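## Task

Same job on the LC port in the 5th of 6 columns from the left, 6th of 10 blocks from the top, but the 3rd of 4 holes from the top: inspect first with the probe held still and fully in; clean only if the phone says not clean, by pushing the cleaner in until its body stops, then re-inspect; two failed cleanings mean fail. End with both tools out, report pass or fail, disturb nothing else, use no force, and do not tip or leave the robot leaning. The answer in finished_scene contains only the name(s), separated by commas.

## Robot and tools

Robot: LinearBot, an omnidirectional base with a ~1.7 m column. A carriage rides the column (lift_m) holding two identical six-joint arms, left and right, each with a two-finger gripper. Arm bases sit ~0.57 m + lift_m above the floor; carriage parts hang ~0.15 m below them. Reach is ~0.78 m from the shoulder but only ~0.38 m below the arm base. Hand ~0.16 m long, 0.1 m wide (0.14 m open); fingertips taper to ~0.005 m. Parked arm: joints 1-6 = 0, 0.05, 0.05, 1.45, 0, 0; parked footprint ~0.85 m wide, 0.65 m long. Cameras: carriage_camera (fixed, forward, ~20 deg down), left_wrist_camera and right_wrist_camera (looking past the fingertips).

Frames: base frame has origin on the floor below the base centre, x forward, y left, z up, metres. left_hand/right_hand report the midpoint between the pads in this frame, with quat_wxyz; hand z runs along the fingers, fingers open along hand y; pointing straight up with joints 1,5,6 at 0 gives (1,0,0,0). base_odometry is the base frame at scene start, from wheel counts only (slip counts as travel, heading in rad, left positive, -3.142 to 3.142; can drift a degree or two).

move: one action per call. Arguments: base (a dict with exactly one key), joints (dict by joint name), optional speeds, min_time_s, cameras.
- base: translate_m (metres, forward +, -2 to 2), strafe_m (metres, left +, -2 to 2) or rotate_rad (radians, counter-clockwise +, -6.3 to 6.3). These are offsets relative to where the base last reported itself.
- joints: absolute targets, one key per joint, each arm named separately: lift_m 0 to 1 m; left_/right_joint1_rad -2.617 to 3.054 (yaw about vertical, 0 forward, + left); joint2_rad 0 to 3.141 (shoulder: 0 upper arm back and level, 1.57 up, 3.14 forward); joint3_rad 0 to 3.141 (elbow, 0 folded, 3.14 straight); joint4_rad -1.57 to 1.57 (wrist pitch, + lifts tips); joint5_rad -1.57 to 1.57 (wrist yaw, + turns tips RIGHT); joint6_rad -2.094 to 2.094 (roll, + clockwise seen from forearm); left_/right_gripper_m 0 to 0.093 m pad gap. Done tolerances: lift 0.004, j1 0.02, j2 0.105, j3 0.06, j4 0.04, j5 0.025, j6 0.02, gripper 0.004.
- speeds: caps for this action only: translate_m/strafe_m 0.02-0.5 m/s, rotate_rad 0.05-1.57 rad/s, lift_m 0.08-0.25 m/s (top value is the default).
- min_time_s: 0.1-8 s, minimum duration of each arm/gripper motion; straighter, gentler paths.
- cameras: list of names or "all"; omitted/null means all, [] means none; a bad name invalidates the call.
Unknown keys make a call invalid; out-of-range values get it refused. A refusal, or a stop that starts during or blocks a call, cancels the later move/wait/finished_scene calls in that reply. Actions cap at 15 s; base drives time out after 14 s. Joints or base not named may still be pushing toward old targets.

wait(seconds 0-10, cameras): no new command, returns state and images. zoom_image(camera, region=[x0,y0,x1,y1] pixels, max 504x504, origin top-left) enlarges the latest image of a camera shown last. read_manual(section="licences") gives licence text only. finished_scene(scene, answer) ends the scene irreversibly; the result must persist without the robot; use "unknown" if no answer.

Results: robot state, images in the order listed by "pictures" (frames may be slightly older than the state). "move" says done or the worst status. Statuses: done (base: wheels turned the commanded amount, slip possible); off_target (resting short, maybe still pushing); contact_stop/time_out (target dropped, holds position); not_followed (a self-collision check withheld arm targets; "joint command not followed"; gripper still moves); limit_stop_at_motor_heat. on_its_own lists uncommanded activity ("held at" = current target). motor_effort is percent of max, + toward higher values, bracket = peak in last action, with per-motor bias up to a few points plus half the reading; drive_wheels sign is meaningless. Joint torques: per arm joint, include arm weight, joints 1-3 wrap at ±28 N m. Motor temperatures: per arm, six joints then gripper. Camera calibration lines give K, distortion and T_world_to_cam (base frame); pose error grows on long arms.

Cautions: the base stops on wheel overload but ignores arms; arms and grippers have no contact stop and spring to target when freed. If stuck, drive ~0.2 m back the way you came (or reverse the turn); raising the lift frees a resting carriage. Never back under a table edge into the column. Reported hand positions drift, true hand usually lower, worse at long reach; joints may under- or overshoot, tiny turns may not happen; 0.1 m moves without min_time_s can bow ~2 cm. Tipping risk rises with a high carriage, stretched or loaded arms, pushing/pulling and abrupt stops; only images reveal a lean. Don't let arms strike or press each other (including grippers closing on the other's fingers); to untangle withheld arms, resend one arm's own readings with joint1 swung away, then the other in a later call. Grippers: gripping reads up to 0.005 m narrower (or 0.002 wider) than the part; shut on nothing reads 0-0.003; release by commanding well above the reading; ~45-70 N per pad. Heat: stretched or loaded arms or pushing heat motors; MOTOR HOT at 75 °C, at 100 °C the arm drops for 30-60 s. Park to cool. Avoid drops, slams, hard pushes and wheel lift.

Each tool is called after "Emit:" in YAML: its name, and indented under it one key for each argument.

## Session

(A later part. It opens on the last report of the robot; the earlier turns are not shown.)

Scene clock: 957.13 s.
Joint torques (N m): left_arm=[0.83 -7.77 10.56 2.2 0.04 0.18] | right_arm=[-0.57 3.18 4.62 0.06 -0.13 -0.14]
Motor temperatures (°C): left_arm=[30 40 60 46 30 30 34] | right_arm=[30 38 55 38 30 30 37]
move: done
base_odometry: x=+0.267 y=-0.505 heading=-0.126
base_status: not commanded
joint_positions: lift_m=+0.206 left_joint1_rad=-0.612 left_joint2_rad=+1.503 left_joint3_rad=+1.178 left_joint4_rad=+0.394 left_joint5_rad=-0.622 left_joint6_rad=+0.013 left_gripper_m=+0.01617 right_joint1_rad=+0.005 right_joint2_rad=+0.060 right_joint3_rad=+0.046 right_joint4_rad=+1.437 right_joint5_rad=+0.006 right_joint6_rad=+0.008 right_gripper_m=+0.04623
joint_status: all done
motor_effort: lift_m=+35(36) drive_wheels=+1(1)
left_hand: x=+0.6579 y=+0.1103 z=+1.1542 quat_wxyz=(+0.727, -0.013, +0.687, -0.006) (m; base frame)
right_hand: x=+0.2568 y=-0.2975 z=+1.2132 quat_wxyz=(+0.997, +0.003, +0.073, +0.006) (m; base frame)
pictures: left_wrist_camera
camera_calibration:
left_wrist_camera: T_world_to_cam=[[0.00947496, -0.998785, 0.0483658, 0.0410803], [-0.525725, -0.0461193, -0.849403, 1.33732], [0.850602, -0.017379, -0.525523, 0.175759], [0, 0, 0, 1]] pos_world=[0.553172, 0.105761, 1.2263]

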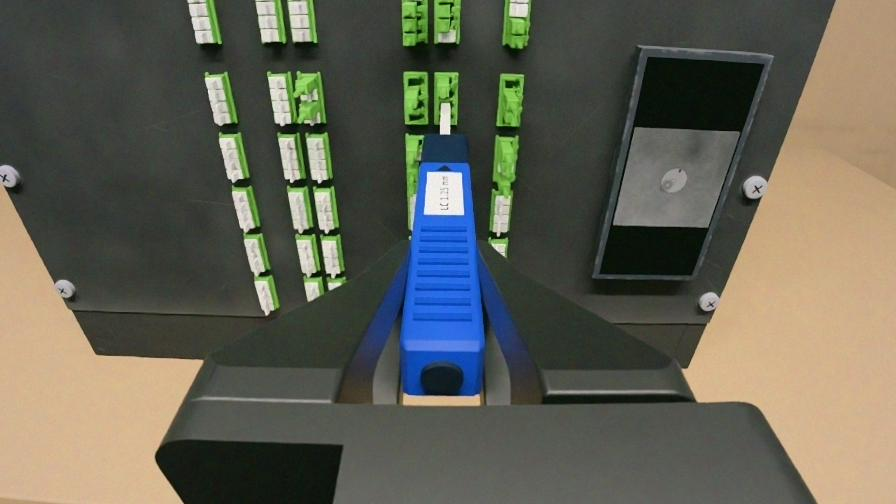

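Emit:
move:
  joints: {"left_joint1_rad": -0.597}
  cameras: ["left_wrist_camera"]

Emit:
zoom_image:
  camera: "left_wrist_camera"
  region: [430, 90, 460, 120]

Scene clock: 959.10 s.
Joint torques (N m): left_arm=[0.94 -7.79 10.58 2.2 0.04 0.19] | right_arm=[-0.39 3.19 4.6 0.09 -0.11 -0.17]
Motor temperatures (°C): left_arm=[30 40 60 46 30 30 34] | right_arm=[30 38 55 38 30 30 37]
move: done
base_odometry: x=+0.267 y=-0.505 heading=-0.126
base_status: not commanded
joint_positions: lift_m=+0.206 left_joint1_rad=-0.611 left_joint2_rad=+1.503 left_joint3_rad=+1.178 left_joint4_rad=+0.394 left_joint5_rad=-0.621 left_joint6_rad=+0.013 left_gripper_m=+0.01617 right_joint1_rad=+0.005 right_joint2_rad=+0.060 right_joint3_rad=+0.046 right_joint4_rad=+1.437 right_joint5_rad=+0.006 right_joint6_rad=+0.008 right_gripper_m=+0.04623
joint_status: all done
motor_effort: lift_m=+35(35) drive_wheels=+1(1)
left_hand: x=+0.6581 y=+0.1108 z=+1.1542 quat_wxyz=(+0.727, -0.013, +0.687, -0.006) (m; base frame)
right_hand: x=+0.2568 y=-0.2975 z=+1.2132 quat_wxyz=(+0.997, +0.003, +0.073, +0.006) (m; base frame)
pictures: left_wrist_camera
camera_calibration:
left_wrist_camera: T_world_to_cam=[[0.0101952, -0.998776, 0.048391, 0.0410451], [-0.525697, -0.0465198, -0.849399, 1.33747], [0.850611, -0.0167792, -0.525528, 0.17553], [0, 0, 0, 1]] pos_world=[0.553376, 0.106159, 1.2263]

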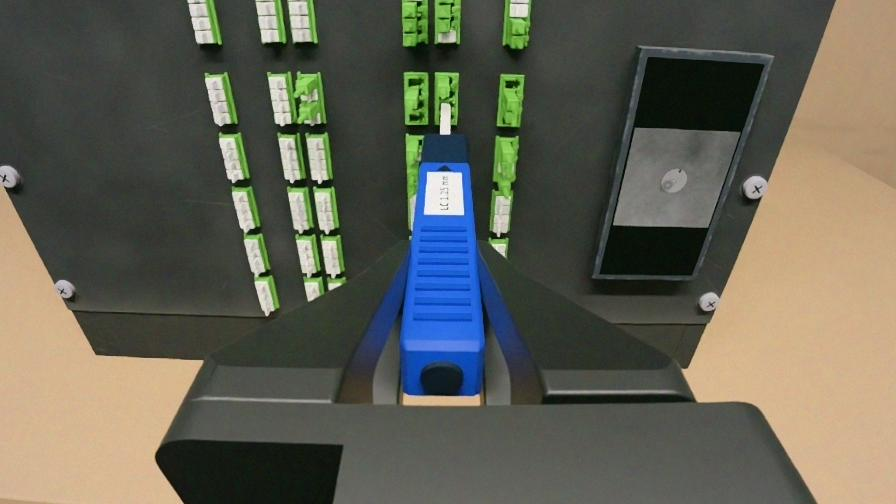

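Scaled by 16.800 from the camera's 896x504 image, which has a finer 1280x720 frame.

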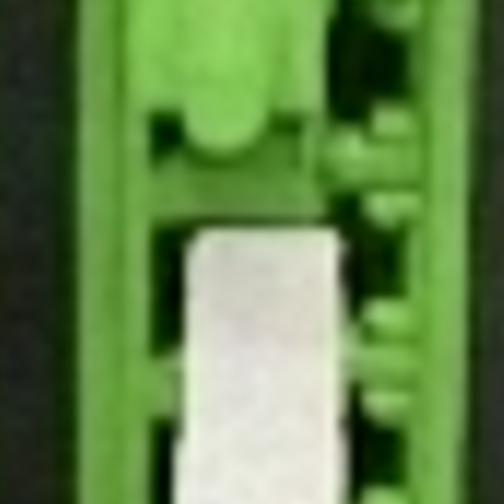

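Emit:
move:
  joints: {"left_joint1_rad": -0.603}
  cameras: []

Emit:
move:
  base: {"translate_m": -0.003}
  speeds: {"translate_m": 0.02}
  cameras: []

Emit:
wait:
  seconds: 1.5
  cameras: ["left_wrist_camera"]

Emit:
zoom_image:
  camera: "left_wrist_camera"
  region: [430, 90, 460, 120]

Scene clock: 965.13 s.
Joint torques (N m): left_arm=[0.38 -7.79 10.61 2.2 0.04 0.18] | right_arm=[-0.5 3.28 4.7 0.11 -0.11 -0.16]
Motor temperatures (°C): left_arm=[30 40 60 46 30 30 34] | right_arm=[30 38 55 38 30 30 37]
move: done
base_odometry: x=+0.267 y=-0.505 heading=-0.126
base_status: not commanded
joint_positions: lift_m=+0.206 left_joint1_rad=-0.611 left_joint2_rad=+1.503 left_joint3_rad=+1.178 left_joint4_rad=+0.394 left_joint5_rad=-0.621 left_joint6_rad=+0.013 left_gripper_m=+0.01617 right_joint1_rad=+0.005 right_joint2_rad=+0.060 right_joint3_rad=+0.046 right_joint4_rad=+1.437 right_joint5_rad=+0.006 right_joint6_rad=+0.008 right_gripper_m=+0.04623
joint_status: all done
motor_effort: lift_m=+35(36) drive_wheels=+1(1)
left_hand: x=+0.6581 y=+0.1108 z=+1.1542 quat_wxyz=(+0.727, -0.013, +0.687, -0.006) (m; base frame)
right_hand: x=+0.2568 y=-0.2975 z=+1.2132 quat_wxyz=(+0.997, +0.003, +0.073, +0.006) (m; base frame)
pictures: none
No camera images: "cameras" was empty.

Scene clock: 965.77 s.
Joint torques (N m): left_arm=[0.38 -7.71 10.52 2.19 0.02 0.19] | right_arm=[-0.47 3.34 4.75 0.08 -0.1 -0.16]
Motor temperatures (°C): left_arm=[30 40 60 46 30 30 34] | right_arm=[30 38 55 38 30 30 37]
move: done
base_odometry: x=+0.264 y=-0.505 heading=-0.126
base_status: done
joint_positions: lift_m=+0.206 left_joint1_rad=-0.611 left_joint2_rad=+1.503 left_joint3_rad=+1.178 left_joint4_rad=+0.393 left_joint5_rad=-0.621 left_joint6_rad=+0.013 left_gripper_m=+0.01617 right_joint1_rad=+0.005 right_joint2_rad=+0.060 right_joint3_rad=+0.046 right_joint4_rad=+1.438 right_joint5_rad=+0.006 right_joint6_rad=+0.008 right_gripper_m=+0.04623
joint_status: not commanded
motor_effort: lift_m=+34(36) drive_wheels=+1(9)
left_hand: x=+0.6581 y=+0.1107 z=+1.1542 quat_wxyz=(+0.726, -0.013, +0.687, -0.006) (m; base frame)
right_hand: x=+0.2567 y=-0.2975 z=+1.2132 quat_wxyz=(+0.997, +0.003, +0.073, +0.006) (m; base frame)
pictures: none
No camera images: "cameras" was empty.

Scene clock: 967.27 s.
Joint torques (N m): left_arm=[0.35 -7.82 10.58 2.2 0.03 0.19] | right_arm=[-0.44 3.22 4.6 0.09 -0.12 -0.16]
Motor temperatures (°C): left_arm=[30 40 60 46 30 30 34] | right_arm=[30 38 55 38 30 30 37]
base_odometry: x=+0.264 y=-0.505 heading=-0.126
base_status: done
joint_positions: lift_m=+0.206 left_joint1_rad=-0.611 left_joint2_rad=+1.503 left_joint3_rad=+1.178 left_joint4_rad=+0.393 left_joint5_rad=-0.621 left_joint6_rad=+0.013 left_gripper_m=+0.01617 right_joint1_rad=+0.005 right_joint2_rad=+0.060 right_joint3_rad=+0.046 right_joint4_rad=+1.438 right_joint5_rad=+0.006 right_joint6_rad=+0.008 right_gripper_m=+0.04623
joint_status: not commanded
motor_effort: lift_m=+34(36) drive_wheels=+1(9)
left_hand: x=+0.6581 y=+0.1107 z=+1.1542 quat_wxyz=(+0.726, -0.013, +0.687, -0.006) (m; base frame)
right_hand: x=+0.2567 y=-0.2975 z=+1.2132 quat_wxyz=(+0.997, +0.003, +0.073, +0.006) (m; base frame)
wait: 1.50 s; at rest by 0.27 s
pictures: left_wrist_camera
camera_calibration:
left_wrist_camera: T_world_to_cam=[[0.0098286, -0.998791, 0.0481558, 0.041444], [-0.525943, -0.0461222, -0.849268, 1.33731], [0.850463, -0.0169801, -0.525761, 0.175866], [0, 0, 0, 1]] pos_world=[0.553374, 0.10606, 1.2262]

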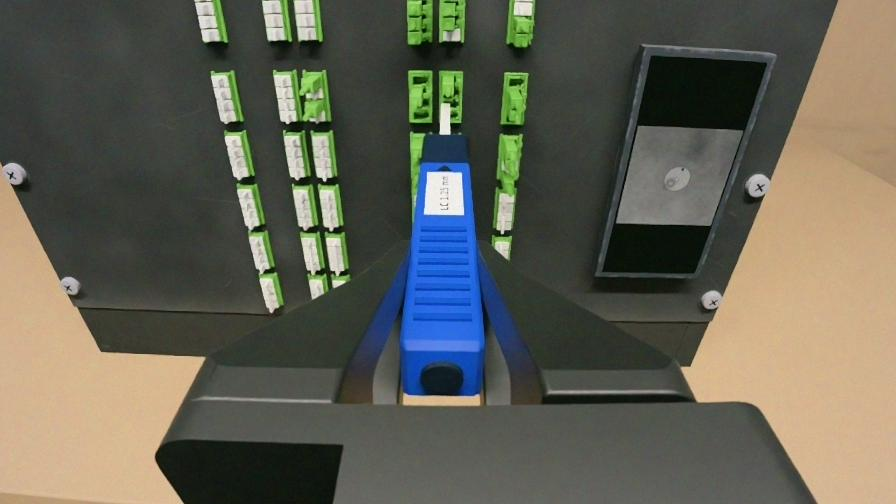

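Scaled by 16.800 from the camera's 896x504 image, which has a finer 1280x720 frame.

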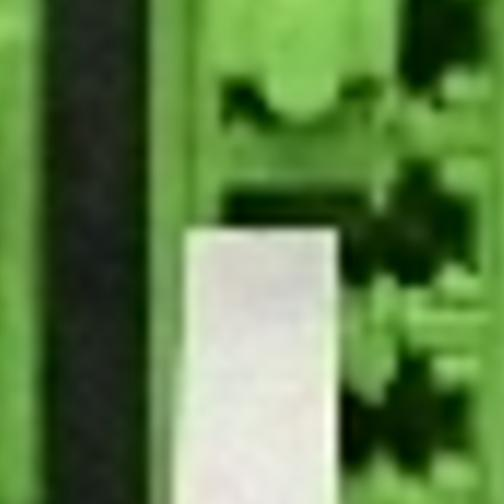

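Emit:
move:
  joints: {"lift_m": 0.2059}
  speeds: {"lift_m": 0.08}
  cameras: []

Emit:
move:
  base: {"translate_m": 0.002}
  speeds: {"translate_m": 0.02}
  cameras: ["left_wrist_camera"]

Emit:
zoom_image:
  camera: "left_wrist_camera"
  region: [430, 90, 460, 120]

Emit:
wait:
  seconds: 1.5
  cameras: ["left_wrist_camera"]

Emit:
zoom_image:
  camera: "left_wrist_camera"
  region: [430, 90, 460, 120]

Scene clock: 975.67 s.
Joint torques (N m): left_arm=[0.35 -7.8 10.61 2.2 0.03 0.19] | right_arm=[-0.51 3.28 4.56 0.1 -0.11 -0.13]
Motor temperatures (°C): left_arm=[30 40 60 46 30 30 34] | right_arm=[30 38 55 38 30 30 37]
move: done
base_odometry: x=+0.264 y=-0.505 heading=-0.126
base_status: not commanded
joint_positions: lift_m=+0.206 left_joint1_rad=-0.611 left_joint2_rad=+1.503 left_joint3_rad=+1.178 left_joint4_rad=+0.393 left_joint5_rad=-0.621 left_joint6_rad=+0.013 left_gripper_m=+0.01617 right_joint1_rad=+0.005 right_joint2_rad=+0.060 right_joint3_rad=+0.046 right_joint4_rad=+1.438 right_joint5_rad=+0.006 right_joint6_rad=+0.008 right_gripper_m=+0.04623
joint_status: all done
motor_effort: lift_m=+39(41) drive_wheels=+1(1)
left_hand: x=+0.6581 y=+0.1107 z=+1.1542 quat_wxyz=(+0.726, -0.013, +0.687, -0.006) (m; base frame)
right_hand: x=+0.2567 y=-0.2975 z=+1.2132 quat_wxyz=(+0.997, +0.003, +0.073, +0.006) (m; base frame)
pictures: none
No camera images: "cameras" was empty.

Scene clock: 976.30 s.
Joint torques (N m): left_arm=[0.35 -7.72 10.62 2.21 0.02 0.18] | right_arm=[-0.4 3.25 4.52 0.1 -0.12 -0.16]
Motor temperatures (°C): left_arm=[30 40 61 46 30 30 34] | right_arm=[30 38 55 37 30 30 37]
move: done
base_odometry: x=+0.266 y=-0.505 heading=-0.126
base_status: done
joint_positions: lift_m=+0.206 left_joint1_rad=-0.611 left_joint2_rad=+1.503 left_joint3_rad=+1.178 left_joint4_rad=+0.394 left_joint5_rad=-0.621 left_joint6_rad=+0.013 left_gripper_m=+0.01617 right_joint1_rad=+0.005 right_joint2_rad=+0.060 right_joint3_rad=+0.046 right_joint4_rad=+1.437 right_joint5_rad=+0.006 right_joint6_rad=+0.008 right_gripper_m=+0.04623
joint_status: not commanded
motor_effort: lift_m=+40(40) drive_wheels=+1(9)
left_hand: x=+0.6581 y=+0.1107 z=+1.1543 quat_wxyz=(+0.727, -0.013, +0.687, -0.006) (m; base frame)
right_hand: x=+0.2569 y=-0.2975 z=+1.2132 quat_wxyz=(+0.997, +0.003, +0.074, +0.006) (m; base frame)
pictures: left_wrist_camera
camera_calibration:
left_wrist_camera: T_world_to_cam=[[0.00948108, -0.998774, 0.0485946, 0.0410929], [-0.525465, -0.0463225, -0.849553, 1.3375], [0.850762, -0.0174801, -0.52526, 0.175194], [0, 0, 0, 1]] pos_world=[0.553372, 0.106061, 1.2263]

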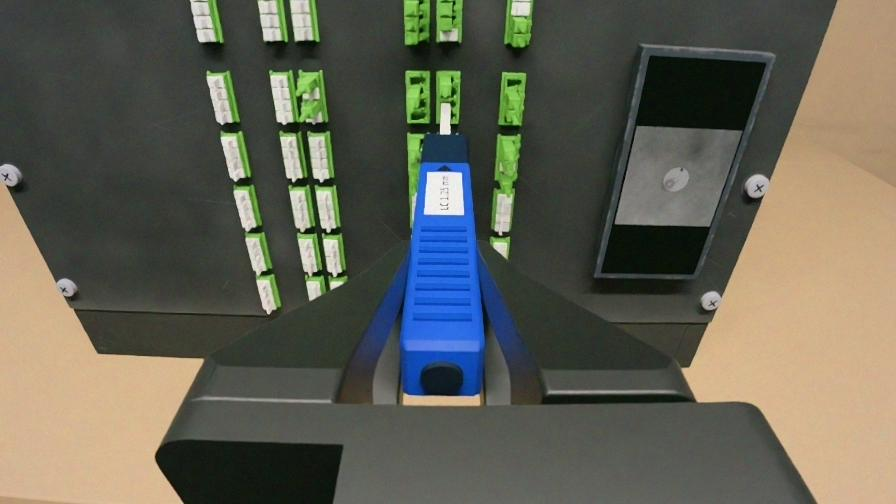

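Scaled by 16.800 from the camera's 896x504 image, which has a finer 1280x720 frame.

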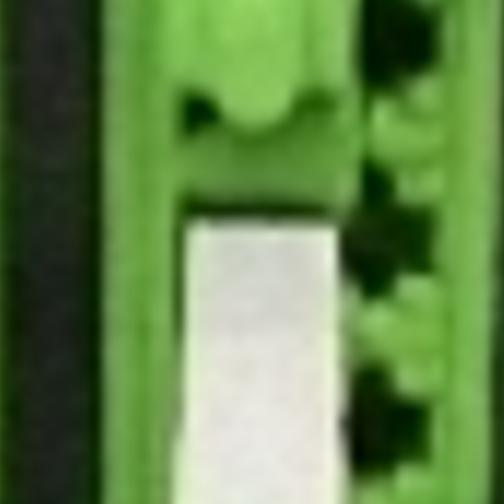

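Scene clock: 977.80 s.
Joint torques (N m): left_arm=[0.38 -7.82 10.59 2.19 0.03 0.18] | right_arm=[-0.46 3.18 4.51 0.11 -0.1 -0.19]
Motor temperatures (°C): left_arm=[30 40 61 46 30 30 34] | right_arm=[30 38 55 37 30 30 37]
base_odometry: x=+0.266 y=-0.505 heading=-0.126
base_status: done
joint_positions: lift_m=+0.206 left_joint1_rad=-0.611 left_joint2_rad=+1.503 left_joint3_rad=+1.178 left_joint4_rad=+0.394 left_joint5_rad=-0.621 left_joint6_rad=+0.013 left_gripper_m=+0.01617 right_joint1_rad=+0.005 right_joint2_rad=+0.060 right_joint3_rad=+0.046 right_joint4_rad=+1.437 right_joint5_rad=+0.006 right_joint6_rad=+0.008 right_gripper_m=+0.04623
joint_status: not commanded
motor_effort: lift_m=+39(40) drive_wheels=+1(9)
left_hand: x=+0.6581 y=+0.1107 z=+1.1543 quat_wxyz=(+0.727, -0.013, +0.687, -0.006) (m; base frame)
right_hand: x=+0.2568 y=-0.2975 z=+1.2132 quat_wxyz=(+0.997, +0.003, +0.073, +0.006) (m; base frame)
wait: 1.50 s; at rest by 0.27 s
pictures: left_wrist_camera
camera_calibration:
left_wrist_camera: T_world_to_cam=[[0.00948108, -0.998774, 0.0485946, 0.0410929], [-0.525465, -0.0463225, -0.849553, 1.3375], [0.850762, -0.0174801, -0.52526, 0.175194], [0, 0, 0, 1]] pos_world=[0.553372, 0.106061, 1.2263]

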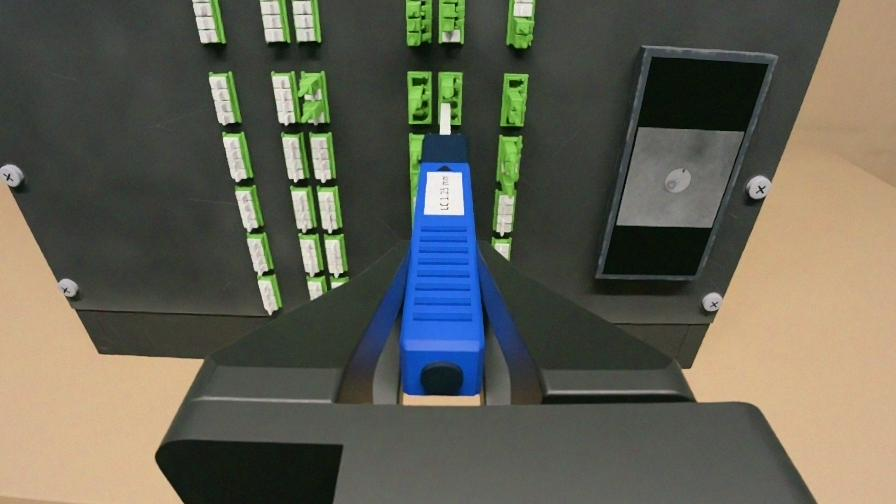

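Scaled by 16.800 from the camera's 896x504 image, which has a finer 1280x720 frame.

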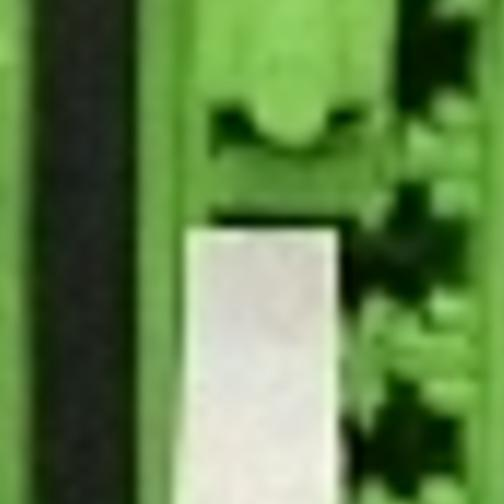

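Emit:
move:
  base: {"translate_m": 0.004}
  speeds: {"translate_m": 0.02}
  cameras: ["left_wrist_camera"]

Emit:
zoom_image:
  camera: "left_wrist_camera"
  region: [430, 90, 460, 120]

Scene clock: 981.17 s.
Joint torques (N m): left_arm=[0.21 -7.83 10.63 2.2 0 0.18] | right_arm=[-0.34 3.14 4.67 0.1 -0.11 -0.16]
Motor temperatures (°C): left_arm=[30 40 61 46 30 30 34] | right_arm=[30 37 55 37 30 30 37]
move: done
base_odometry: x=+0.270 y=-0.506 heading=-0.126
base_status: done
joint_positions: lift_m=+0.206 left_joint1_rad=-0.610 left_joint2_rad=+1.503 left_joint3_rad=+1.178 left_joint4_rad=+0.394 left_joint5_rad=-0.618 left_joint6_rad=+0.013 left_gripper_m=+0.01617 right_joint1_rad=+0.005 right_joint2_rad=+0.060 right_joint3_rad=+0.046 right_joint4_rad=+1.437 right_joint5_rad=+0.006 right_joint6_rad=+0.008 right_gripper_m=+0.04623
joint_status: not commanded
motor_effort: lift_m=+39(40) drive_wheels=-1(10)
left_hand: x=+0.6584 y=+0.1108 z=+1.1543 quat_wxyz=(+0.727, -0.012, +0.687, -0.007) (m; base frame)
right_hand: x=+0.2568 y=-0.2975 z=+1.2132 quat_wxyz=(+0.997, +0.003, +0.073, +0.006) (m; base frame)
pictures: left_wrist_camera
camera_calibration:
left_wrist_camera: T_world_to_cam=[[0.00792913, -0.998798, 0.0483743, 0.0425224], [-0.525406, -0.0453214, -0.849644, 1.33767], [0.850815, -0.0186792, -0.525133, 0.175031], [0, 0, 0, 1]] pos_world=[0.553563, 0.106366, 1.2264]

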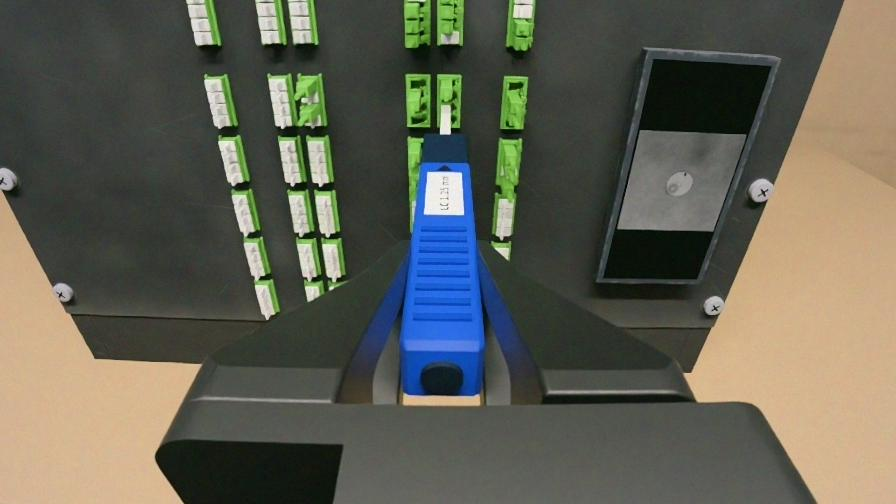

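Scaled by 16.800 from the camera's 896x504 image, which has a finer 1280x720 frame.

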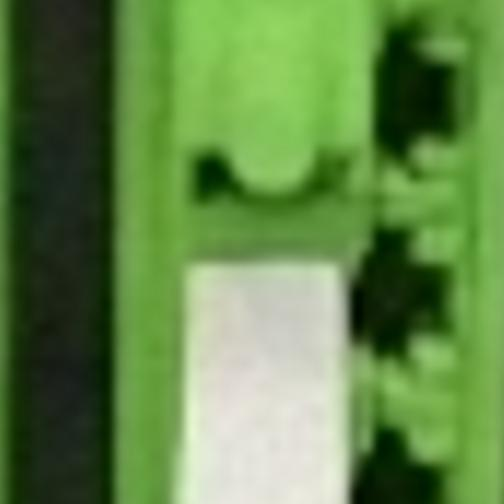

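Emit:
move:
  base: {"translate_m": 0.008}
  speeds: {"translate_m": 0.02}
  cameras: ["left_wrist_camera"]

Emit:
zoom_image:
  camera: "left_wrist_camera"
  region: [420, 80, 480, 160]

Scene clock: 983.97 s.
Joint torques (N m): left_arm=[0.16 -7.83 10.59 2.17 0 0.19] | right_arm=[-0.53 3.28 4.64 0.09 -0.11 -0.15]
Motor temperatures (°C): left_arm=[30 40 61 46 30 30 34] | right_arm=[30 37 55 37 30 30 37]
move: done
base_odometry: x=+0.278 y=-0.506 heading=-0.125
base_status: done
joint_positions: lift_m=+0.206 left_joint1_rad=-0.610 left_joint2_rad=+1.503 left_joint3_rad=+1.178 left_joint4_rad=+0.395 left_joint5_rad=-0.618 left_joint6_rad=+0.013 left_gripper_m=+0.01617 right_joint1_rad=+0.005 right_joint2_rad=+0.060 right_joint3_rad=+0.046 right_joint4_rad=+1.437 right_joint5_rad=+0.006 right_joint6_rad=+0.008 right_gripper_m=+0.04623
joint_status: not commanded
motor_effort: lift_m=+38(40) drive_wheels=-1(12)
left_hand: x=+0.6584 y=+0.1109 z=+1.1545 quat_wxyz=(+0.727, -0.013, +0.687, -0.007) (m; base frame)
right_hand: x=+0.2568 y=-0.2975 z=+1.2132 quat_wxyz=(+0.997, +0.003, +0.073, +0.006) (m; base frame)
pictures: left_wrist_camera
camera_calibration:
left_wrist_camera: T_world_to_cam=[[0.00866045, -0.998769, 0.048849, 0.0416254], [-0.524886, -0.0461204, -0.849922, 1.3379], [0.851128, -0.0182795, -0.52464, 0.174261], [0, 0, 0, 1]] pos_world=[0.553567, 0.106464, 1.2265]

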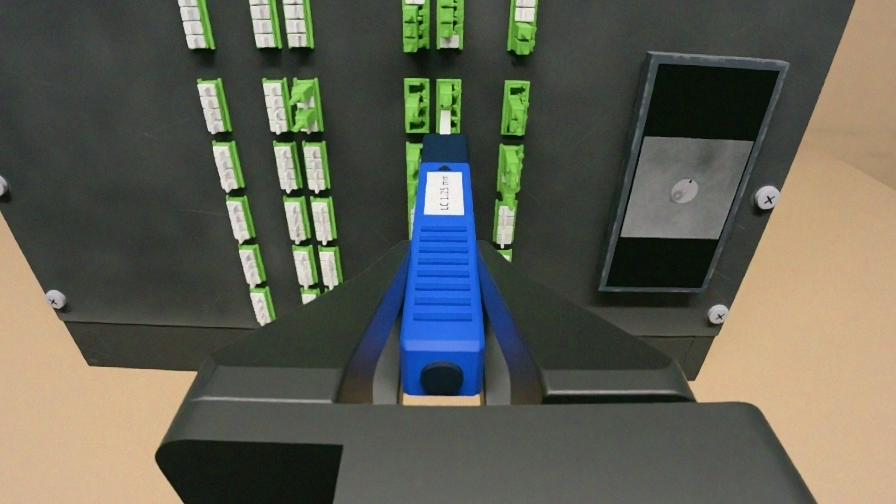

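Scaled by 6.300 from the camera's 896x504 image, which has a finer 1280x720 frame.

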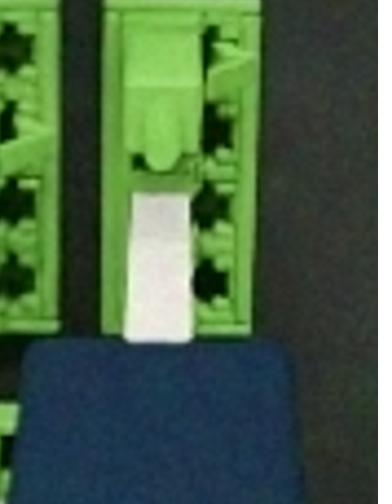

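Emit:
move:
  base: {"translate_m": 0.009}
  speeds: {"translate_m": 0.02}
  cameras: ["left_wrist_camera"]

Emit:
zoom_image:
  camera: "left_wrist_camera"
  region: [420, 80, 480, 160]

Scene clock: 987.00 s.
Joint torques (N m): left_arm=[0.2 -7.8 10.54 2.18 0.02 0.19] | right_arm=[-0.51 3.11 4.59 0.1 -0.11 -0.17]
Motor temperatures (°C): left_arm=[30 40 61 46 30 30 34] | right_arm=[30 37 55 37 30 30 37]
move: done
base_odometry: x=+0.287 y=-0.507 heading=-0.125
base_status: done
joint_positions: lift_m=+0.206 left_joint1_rad=-0.610 left_joint2_rad=+1.503 left_joint3_rad=+1.178 left_joint4_rad=+0.395 left_joint5_rad=-0.619 left_joint6_rad=+0.013 left_gripper_m=+0.01617 right_joint1_rad=+0.005 right_joint2_rad=+0.060 right_joint3_rad=+0.046 right_joint4_rad=+1.437 right_joint5_rad=+0.006 right_joint6_rad=+0.008 right_gripper_m=+0.04623
joint_status: not commanded
motor_effort: lift_m=+38(40) drive_wheels=+3(11)
left_hand: x=+0.6584 y=+0.1111 z=+1.1546 quat_wxyz=(+0.727, -0.013, +0.686, -0.006) (m; base frame)
right_hand: x=+0.2569 y=-0.2975 z=+1.2132 quat_wxyz=(+0.997, +0.003, +0.074, +0.006) (m; base frame)
pictures: left_wrist_camera
camera_calibration:
left_wrist_camera: T_world_to_cam=[[0.0093845, -0.99875, 0.049103, 0.0410088], [-0.524554, -0.0467233, -0.850094, 1.338], [0.851326, -0.0177795, -0.524336, 0.173725], [0, 0, 0, 1]] pos_world=[0.55357, 0.106562, 1.2265]

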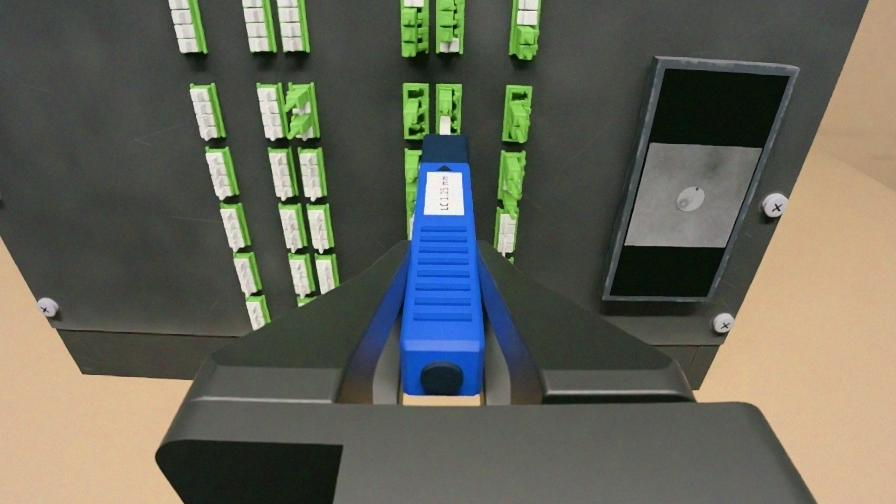

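Scaled by 6.300 from the camera's 896x504 image, which has a finer 1280x720 frame.

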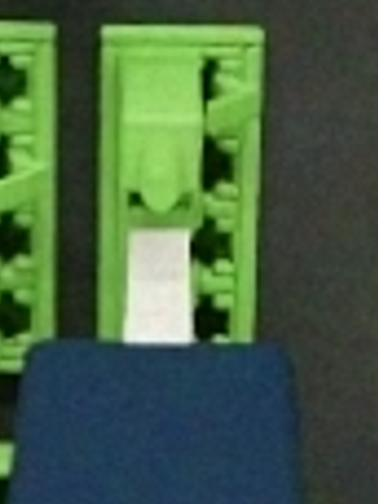

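Emit:
move:
  base: {"translate_m": 0.007}
  speeds: {"translate_m": 0.02}
  cameras: ["left_wrist_camera"]

Emit:
zoom_image:
  camera: "left_wrist_camera"
  region: [420, 80, 480, 160]

Scene clock: 990.30 s.
Joint torques (N m): left_arm=[1.5 -7.05 10.59 2.25 0.22 0.19] | right_arm=[-0.43 3.26 4.49 0.13 -0.11 -0.15]
Motor temperatures (°C): left_arm=[30 40 61 46 30 30 34] | right_arm=[30 37 55 37 30 30 37]
move: done
base_odometry: x=+0.294 y=-0.508 heading=-0.125
base_status: done
joint_positions: lift_m=+0.206 left_joint1_rad=-0.624 left_joint2_rad=+1.496 left_joint3_rad=+1.178 left_joint4_rad=+0.388 left_joint5_rad=-0.641 left_joint6_rad=+0.013 left_gripper_m=+0.01617 right_joint1_rad=+0.005 right_joint2_rad=+0.060 right_joint3_rad=+0.046 right_joint4_rad=+1.437 right_joint5_rad=+0.006 right_joint6_rad=+0.008 right_gripper_m=+0.04623
joint_status: not commanded
motor_effort: lift_m=+39(40) drive_wheels=+5(11)
left_hand: x=+0.6545 y=+0.1096 z=+1.1557 quat_wxyz=(+0.726, -0.016, +0.687, -0.004) (m; base frame)
right_hand: x=+0.2569 y=-0.2975 z=+1.2132 quat_wxyz=(+0.997, +0.003, +0.074, +0.006) (m; base frame)
pictures: left_wrist_camera
camera_calibration:
left_wrist_camera: T_world_to_cam=[[0.0171059, -0.99862, 0.049648, 0.0338314], [-0.525786, -0.0512196, -0.849074, 1.33693], [0.850445, -0.01158, -0.525936, 0.179372], [0, 0, 0, 1]] pos_world=[0.549814, 0.104339, 1.22781]

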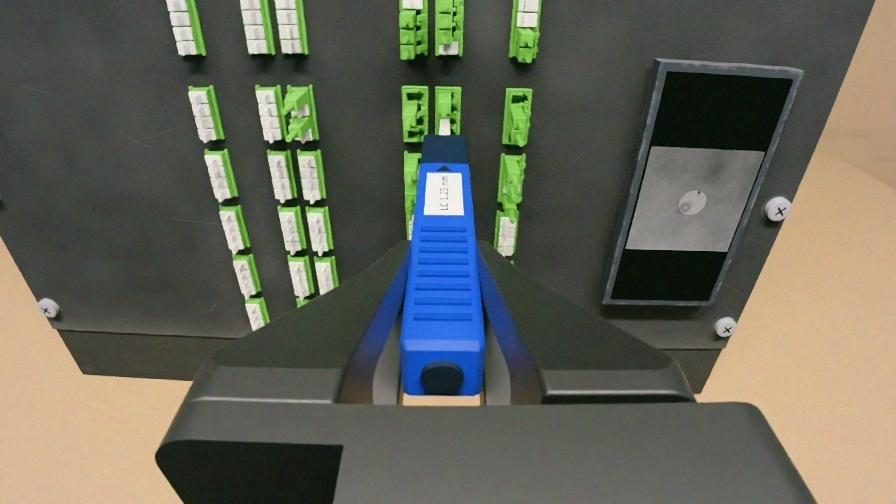

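Scaled by 6.300 from the camera's 896x504 image, which has a finer 1280x720 frame.

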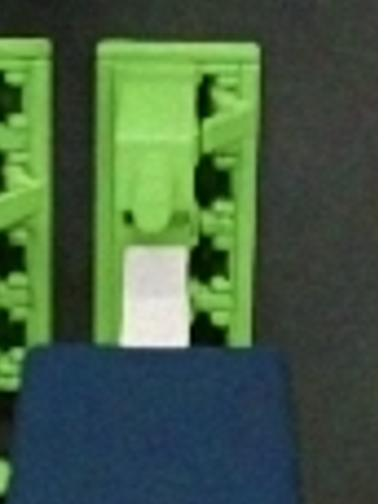

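Emit:
move:
  base: {"translate_m": -0.005}
  speeds: {"translate_m": 0.02}
  cameras: ["left_wrist_camera"]

Emit:
zoom_image:
  camera: "left_wrist_camera"
  region: [420, 80, 480, 160]

Scene clock: 994.97 s.
Joint torques (N m): left_arm=[1.25 -7.01 10.52 2.25 0.16 0.19] | right_arm=[-0.46 3.28 4.51 0.13 -0.11 -0.16]
Motor temperatures (°C): left_arm=[30 40 61 47 30 30 34] | right_arm=[30 37 54 37 30 30 37]
move: done
base_odometry: x=+0.289 y=-0.507 heading=-0.125
base_status: done
joint_positions: lift_m=+0.206 left_joint1_rad=-0.620 left_joint2_rad=+1.496 left_joint3_rad=+1.178 left_joint4_rad=+0.388 left_joint5_rad=-0.635 left_joint6_rad=+0.013 left_gripper_m=+0.01617 right_joint1_rad=+0.005 right_joint2_rad=+0.060 right_joint3_rad=+0.046 right_joint4_rad=+1.438 right_joint5_rad=+0.006 right_joint6_rad=+0.008 right_gripper_m=+0.04623
joint_status: not commanded
motor_effort: lift_m=+39(40) drive_wheels=+3(9)
left_hand: x=+0.6551 y=+0.1100 z=+1.1557 quat_wxyz=(+0.727, -0.015, +0.687, -0.005) (m; base frame)
right_hand: x=+0.2566 y=-0.2975 z=+1.2132 quat_wxyz=(+0.997, +0.003, +0.073, +0.006) (m; base frame)
pictures: left_wrist_camera
camera_calibration:
left_wrist_camera: T_world_to_cam=[[0.014418, -0.998679, 0.0493115, 0.0363274], [-0.525717, -0.0495214, -0.849217, 1.33723], [0.850538, -0.0136798, -0.525736, 0.178804], [0, 0, 0, 1]] pos_world=[0.550399, 0.104947, 1.22781]

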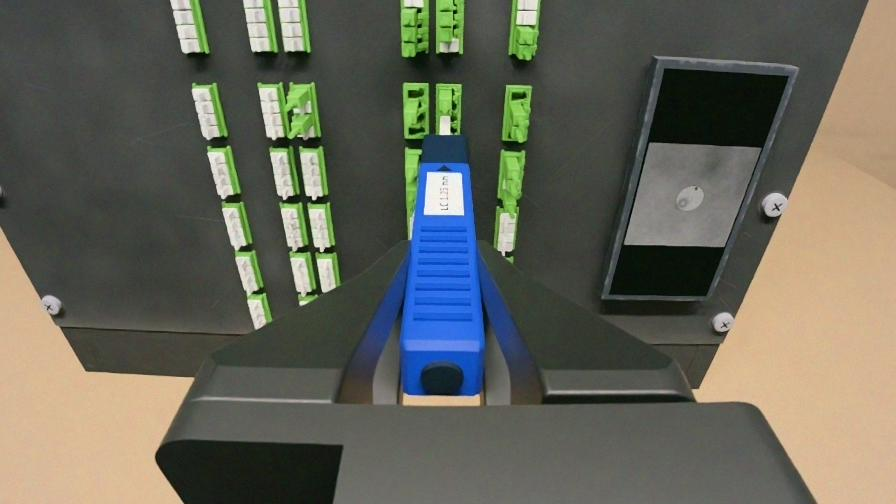

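Scaled by 6.300 from the camera's 896x504 image, which has a finer 1280x720 frame.

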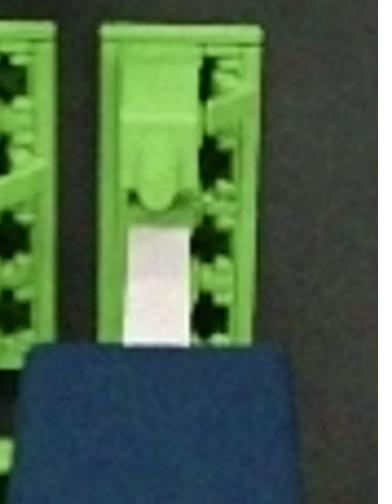

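Emit:
move:
  base: {"translate_m": 0.009}
  speeds: {"translate_m": 0.02}
  cameras: ["left_wrist_camera"]

Emit:
zoom_image:
  camera: "left_wrist_camera"
  region: [420, 80, 480, 160]

Scene clock: 1000.03 s.
Joint torques (N m): left_arm=[2.21 -5.97 10.51 2.41 0.3 0.18] | right_arm=[-0.36 3.14 4.63 0.13 -0.11 -0.16]
Motor temperatures (°C): left_arm=[30 39 61 48 30 30 34] | right_arm=[30 37 54 37 30 30 37]
move: done
base_odometry: x=+0.298 y=-0.508 heading=-0.125
base_status: done
joint_positions: lift_m=+0.206 left_joint1_rad=-0.631 left_joint2_rad=+1.487 left_joint3_rad=+1.178 left_joint4_rad=+0.373 left_joint5_rad=-0.649 left_joint6_rad=+0.013 left_gripper_m=+0.01617 right_joint1_rad=+0.005 right_joint2_rad=+0.060 right_joint3_rad=+0.046 right_joint4_rad=+1.437 right_joint5_rad=+0.006 right_joint6_rad=+0.008 right_gripper_m=+0.04623
joint_status: not commanded
motor_effort: lift_m=+40(40) drive_wheels=+6(16)
left_hand: x=+0.6513 y=+0.1092 z=+1.1567 quat_wxyz=(+0.725, -0.015, +0.689, -0.002) (m; base frame)
right_hand: x=+0.2568 y=-0.2975 z=+1.2132 quat_wxyz=(+0.997, +0.003, +0.073, +0.006) (m; base frame)
pictures: left_wrist_camera
camera_calibration:
left_wrist_camera: T_world_to_cam=[[0.0183815, -0.99873, 0.0469133, 0.0357767], [-0.529604, -0.0495239, -0.846798, 1.33576], [0.848046, -0.00927997, -0.529841, 0.188484], [0, 0, 0, 1]] pos_world=[0.546925, 0.103633, 1.22931]

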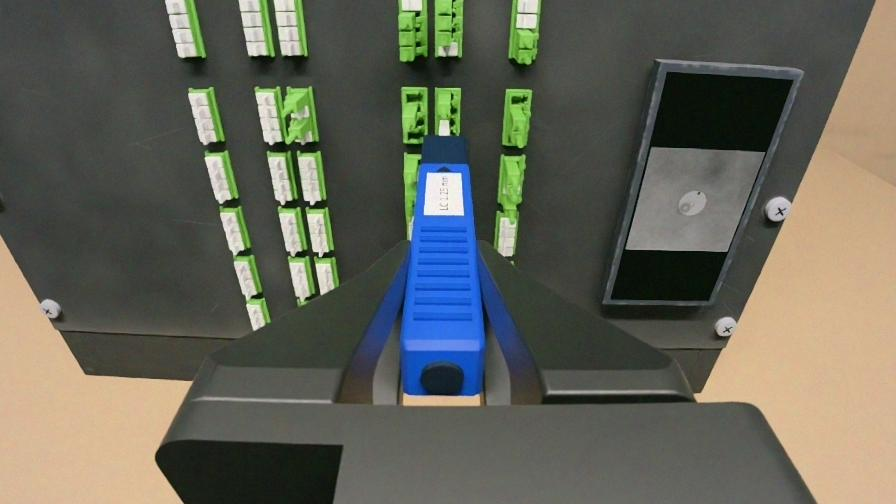

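Scaled by 6.300 from the camera's 896x504 image, which has a finer 1280x720 frame.

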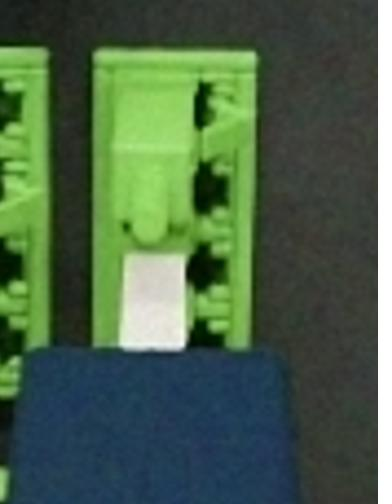

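Emit:
move:
  base: {"translate_m": -0.013}
  speeds: {"translate_m": 0.02}
  cameras: []

Emit:
move:
  base: {"translate_m": -0.03}
  speeds: {"translate_m": 0.03}
  cameras: ["left_wrist_camera"]

Scene clock: 1003.37 s.
Joint torques (N m): left_arm=[0.79 -5.98 10.59 2.42 0.04 0.19] | right_arm=[-0.42 3.26 4.64 0.09 -0.11 -0.18]
Motor temperatures (°C): left_arm=[30 39 61 48 30 30 34] | right_arm=[30 37 54 37 30 30 37]
move: done
base_odometry: x=+0.285 y=-0.507 heading=-0.125
base_status: done
joint_positions: lift_m=+0.206 left_joint1_rad=-0.616 left_joint2_rad=+1.487 left_joint3_rad=+1.178 left_joint4_rad=+0.373 left_joint5_rad=-0.623 left_joint6_rad=+0.013 left_gripper_m=+0.01617 right_joint1_rad=+0.005 right_joint2_rad=+0.060 right_joint3_rad=+0.046 right_joint4_rad=+1.437 right_joint5_rad=+0.006 right_joint6_rad=+0.008 right_gripper_m=+0.04623
joint_status: not commanded
motor_effort: lift_m=+39(40) drive_wheels=+3(7)
left_hand: x=+0.6540 y=+0.1112 z=+1.1569 quat_wxyz=(+0.725, -0.011, +0.688, -0.006) (m; base frame)
right_hand: x=+0.2569 y=-0.2975 z=+1.2132 quat_wxyz=(+0.997, +0.003, +0.074, +0.006) (m; base frame)
pictures: none
No camera images: "cameras" was empty.

Scene clock: 1004.87 s.
Joint torques (N m): left_arm=[-0.02 -6.83 10.63 2.26 -0.07 0.18] | right_arm=[-0.43 3.32 4.59 0.1 -0.13 -0.15]
Motor temperatures (°C): left_arm=[30 39 61 48 30 30 34] | right_arm=[30 37 54 37 30 30 37]
move: done
base_odometry: x=+0.255 y=-0.503 heading=-0.125
base_status: done
joint_positions: lift_m=+0.206 left_joint1_rad=-0.607 left_joint2_rad=+1.495 left_joint3_rad=+1.178 left_joint4_rad=+0.387 left_joint5_rad=-0.610 left_joint6_rad=+0.013 left_gripper_m=+0.01617 right_joint1_rad=+0.005 right_joint2_rad=+0.060 right_joint3_rad=+0.046 right_joint4_rad=+1.437 right_joint5_rad=+0.006 right_joint6_rad=+0.008 right_gripper_m=+0.04623
joint_status: not commanded
motor_effort: lift_m=+39(40) drive_wheels=+3(15)
left_hand: x=+0.6571 y=+0.1117 z=+1.1566 quat_wxyz=(+0.727, -0.011, +0.686, -0.009) (m; base frame)
right_hand: x=+0.2568 y=-0.2975 z=+1.2132 quat_wxyz=(+0.997, +0.003, +0.073, +0.006) (m; base frame)
pictures: left_wrist_camera
camera_calibration:
left_wrist_camera: T_world_to_cam=[[0.00295471, -0.998814, 0.0485975, 0.04642], [-0.524566, -0.0429227, -0.850287, 1.33889], [0.851365, -0.0229802, -0.524071, 0.176145], [0, 0, 0, 1]] pos_world=[0.552235, 0.107882, 1.2285]

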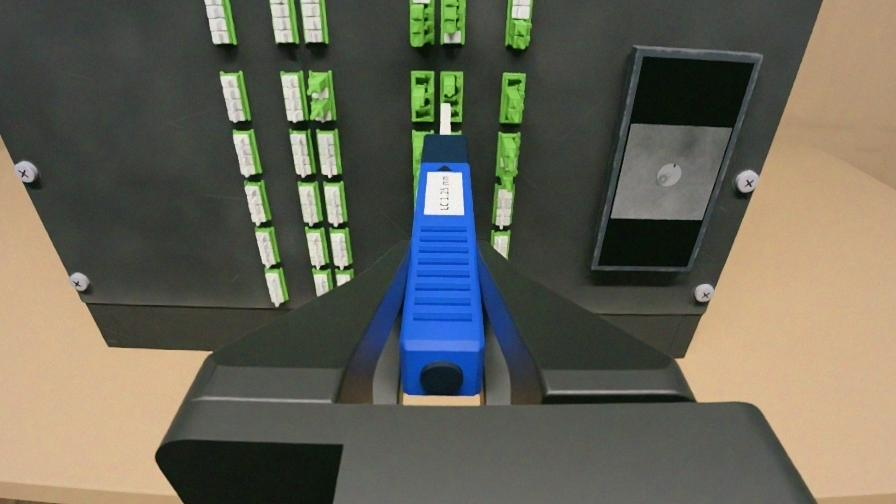

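Emit:
move:
  base: {"translate_m": -0.15}
  speeds: {"translate_m": 0.12}
  cameras: []

Emit:
move:
  joints: {"left_joint1_rad": 0, "left_joint2_rad": 0.05, "left_joint3_rad": 0.05, "left_joint4_rad": 1.45, "left_joint5_rad": 0, "left_joint6_rad": 0}
  min_time_s: 3
  cameras: []

Emit:
move:
  base: {"rotate_rad": 0.05}
  speeds: {"rotate_rad": 0.1}
  cameras: []

Emit:
move:
  base: {"strafe_m": 0.155}
  speeds: {"strafe_m": 0.08}
  cameras: ["carriage_camera"]

Scene clock: 1017.23 s.
Joint torques (N m): left_arm=[-0.01 -6.9 10.61 2.28 -0.07 0.18] | right_arm=[-0.47 3.37 4.56 0.07 -0.11 -0.16]
Motor temperatures (°C): left_arm=[30 39 61 50 30 30 34] | right_arm=[30 37 54 36 30 30 37]
move: done
base_odometry: x=+0.106 y=-0.484 heading=-0.125
base_status: done
joint_positions: lift_m=+0.206 left_joint1_rad=-0.607 left_joint2_rad=+1.495 left_joint3_rad=+1.178 left_joint4_rad=+0.387 left_joint5_rad=-0.611 left_joint6_rad=+0.013 left_gripper_m=+0.01617 right_joint1_rad=+0.005 right_joint2_rad=+0.060 right_joint3_rad=+0.046 right_joint4_rad=+1.438 right_joint5_rad=+0.006 right_joint6_rad=+0.008 right_gripper_m=+0.04623
joint_status: not commanded
motor_effort: lift_m=+39(40) drive_wheels=+0(13)
left_hand: x=+0.6572 y=+0.1120 z=+1.1567 quat_wxyz=(+0.727, -0.011, +0.686, -0.008) (m; base frame)
right_hand: x=+0.2565 y=-0.2975 z=+1.2133 quat_wxyz=(+0.997, +0.003, +0.073, +0.006) (m; base frame)
pictures: none
No camera images: "cameras" was empty.

Scene clock: 1020.53 s.
Joint torques (N m): left_arm=[0.2 3.25 5.53 0.14 0.07 -0.07] | right_arm=[-0.49 3.19 4.6 0.09 -0.1 -0.18]
Motor temperatures (°C): left_arm=[30 39 60 49 30 30 34] | right_arm=[30 37 54 36 30 30 37]
move: done
base_odometry: x=+0.106 y=-0.484 heading=-0.125
base_status: not commanded
joint_positions: lift_m=+0.206 left_joint1_rad=-0.007 left_joint2_rad=+0.065 left_joint3_rad=+0.060 left_joint4_rad=+1.434 left_joint5_rad=-0.008 left_joint6_rad=+0.013 left_gripper_m=+0.01617 right_joint1_rad=+0.005 right_joint2_rad=+0.060 right_joint3_rad=+0.046 right_joint4_rad=+1.438 right_joint5_rad=+0.006 right_joint6_rad=+0.008 right_gripper_m=+0.04623
joint_status: all done
motor_effort: lift_m=+39(40) drive_wheels=+0(0)
left_hand: x=+0.2552 y=+0.2979 z=+1.2168 quat_wxyz=(+0.997, -0.003, +0.071, +0.003) (m; base frame)
right_hand: x=+0.2566 y=-0.2975 z=+1.2132 quat_wxyz=(+0.997, +0.003, +0.073, +0.006) (m; base frame)
pictures: none
No camera images: "cameras" was empty.

Scene clock: 1021.47 s.
Joint torques (N m): left_arm=[0.18 3.23 5.53 0.09 0.04 -0.08] | right_arm=[-0.44 3.23 4.68 0.08 -0.11 -0.17]
Motor temperatures (°C): left_arm=[30 39 60 48 30 30 34] | right_arm=[30 37 54 36 30 30 37]
move: done
base_odometry: x=+0.106 y=-0.484 heading=-0.075
base_status: done
joint_positions: lift_m=+0.206 left_joint1_rad=-0.007 left_joint2_rad=+0.065 left_joint3_rad=+0.060 left_joint4_rad=+1.437 left_joint5_rad=-0.006 left_joint6_rad=+0.013 left_gripper_m=+0.01617 right_joint1_rad=+0.005 right_joint2_rad=+0.060 right_joint3_rad=+0.046 right_joint4_rad=+1.438 right_joint5_rad=+0.006 right_joint6_rad=+0.008 right_gripper_m=+0.04623
joint_status: not commanded
motor_effort: lift_m=+39(40) drive_wheels=-4(9)
left_hand: x=+0.2543 y=+0.2975 z=+1.2169 quat_wxyz=(+0.998, -0.003, +0.069, +0.003) (m; base frame)
right_hand: x=+0.2566 y=-0.2975 z=+1.2132 quat_wxyz=(+0.997, +0.003, +0.073, +0.006) (m; base frame)
pictures: none
No camera images: "cameras" was empty.

Scene clock: 1024.10 s.
Joint torques (N m): left_arm=[0.1 3.22 5.53 0.09 0.04 -0.08] | right_arm=[-0.42 3.28 4.66 0.1 -0.11 -0.17]
Motor temperatures (°C): left_arm=[30 39 59 47 30 30 34] | right_arm=[30 37 54 36 30 30 37]
move: done
base_odometry: x=+0.118 y=-0.330 heading=-0.075
base_status: done
joint_positions: lift_m=+0.206 left_joint1_rad=-0.006 left_joint2_rad=+0.065 left_joint3_rad=+0.060 left_joint4_rad=+1.438 left_joint5_rad=-0.005 left_joint6_rad=+0.013 left_gripper_m=+0.01617 right_joint1_rad=+0.004 right_joint2_rad=+0.060 right_joint3_rad=+0.046 right_joint4_rad=+1.438 right_joint5_rad=+0.006 right_joint6_rad=+0.008 right_gripper_m=+0.04623
joint_status: not commanded
motor_effort: lift_m=+39(40) drive_wheels=-1(12)
left_hand: x=+0.2541 y=+0.2974 z=+1.2169 quat_wxyz=(+0.998, -0.002, +0.069, +0.004) (m; base frame)
right_hand: x=+0.2566 y=-0.2975 z=+1.2132 quat_wxyz=(+0.997, +0.003, +0.073, +0.006) (m; base frame)
pictures: carriage_camera
camera_calibration:
carriage_camera: T_world_to_cam=[[0.0462105, -0.998783, 0.0172131, -0.0289113], [-0.373918, -0.0332736, -0.926865, 1.16008], [0.92631, 0.0363946, -0.375001, 0.340066], [0, 0, 0, 1]] pos_world=[0.120105, -0.0026525, 1.20326]

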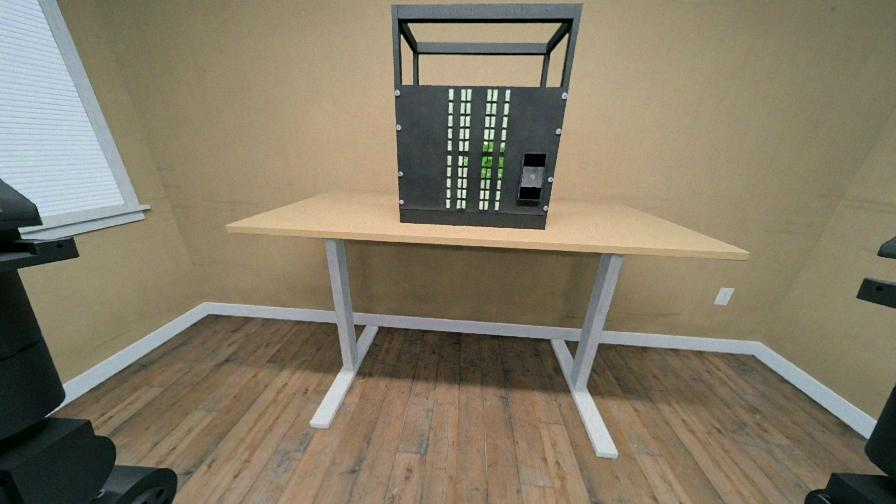

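Emit:
move:
  joints: {"lift_m": 0.2365, "right_joint1_rad": 0.684, "right_joint2_rad": 1.51, "right_joint3_rad": 1.227, "right_joint4_rad": 0.325, "right_joint5_rad": 0.691, "right_joint6_rad": 0.055}
  min_time_s: 3
  cameras: ["right_wrist_camera"]

Emit:
zoom_image:
  camera: "right_wrist_camera"
  region: [400, 0, 490, 60]

Scene clock: 1029.83 s.
Joint torques (N m): left_arm=[0.09 3.54 6.09 0.1 0.04 -0.07] | right_arm=[0.55 -7.32 9.4 2.82 0.11 0.03]
Motor temperatures (°C): left_arm=[30 38 57 46 30 30 34] | right_arm=[30 37 55 37 30 30 37]
move: off_target
base_odometry: x=+0.118 y=-0.330 heading=-0.075
base_status: not commanded
joint_positions: lift_m=+0.236 left_joint1_rad=-0.006 left_joint2_rad=+0.062 left_joint3_rad=+0.054 left_joint4_rad=+1.439 left_joint5_rad=-0.005 left_joint6_rad=+0.013 left_gripper_m=+0.01617 right_joint1_rad=+0.678 right_joint2_rad=+1.503 right_joint3_rad=+1.184 right_joint4_rad=+0.281 right_joint5_rad=+0.678 right_joint6_rad=+0.046 right_gripper_m=+0.04623
joint_status: right_joint4_rad off_target (ended at +0.281, target +0.325); the others done
motor_effort: lift_m=+40(48) drive_wheels=-1(1)
left_hand: x=+0.2549 y=+0.2974 z=+1.2458 quat_wxyz=(+0.998, -0.002, +0.070, +0.004) (m; base frame)
right_hand: x=+0.6454 y=-0.0912 z=+1.1634 quat_wxyz=(+0.696, +0.008, +0.718, +0.007) (m; base frame)
pictures: right_wrist_camera
camera_calibration:
right_wrist_camera: T_world_to_cam=[[-0.0308229, -0.999392, -0.0162816, -0.0551781], [-0.662563, 0.0326253, -0.748296, 1.29874], [0.748372, -0.0122771, -0.663166, 0.41119], [0, 0, 0, 1]] pos_world=[0.551075, -0.0924683, 1.24363]

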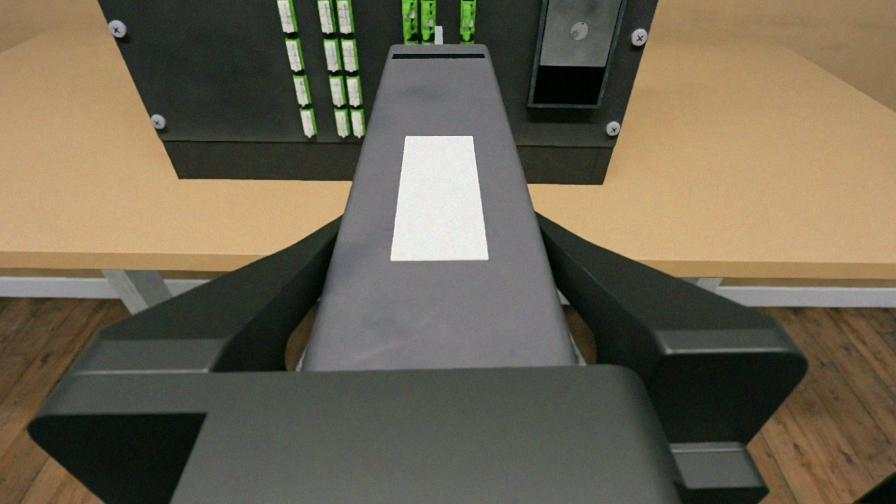

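Scaled by 5.600 from the camera's 896x504 image, which has a finer 1280x720 frame.

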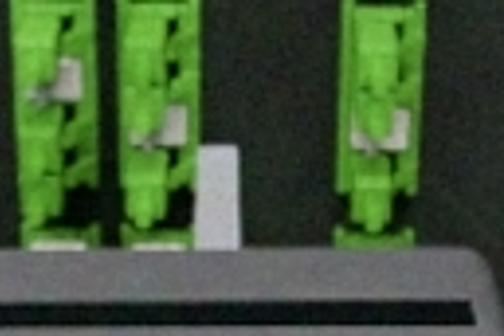

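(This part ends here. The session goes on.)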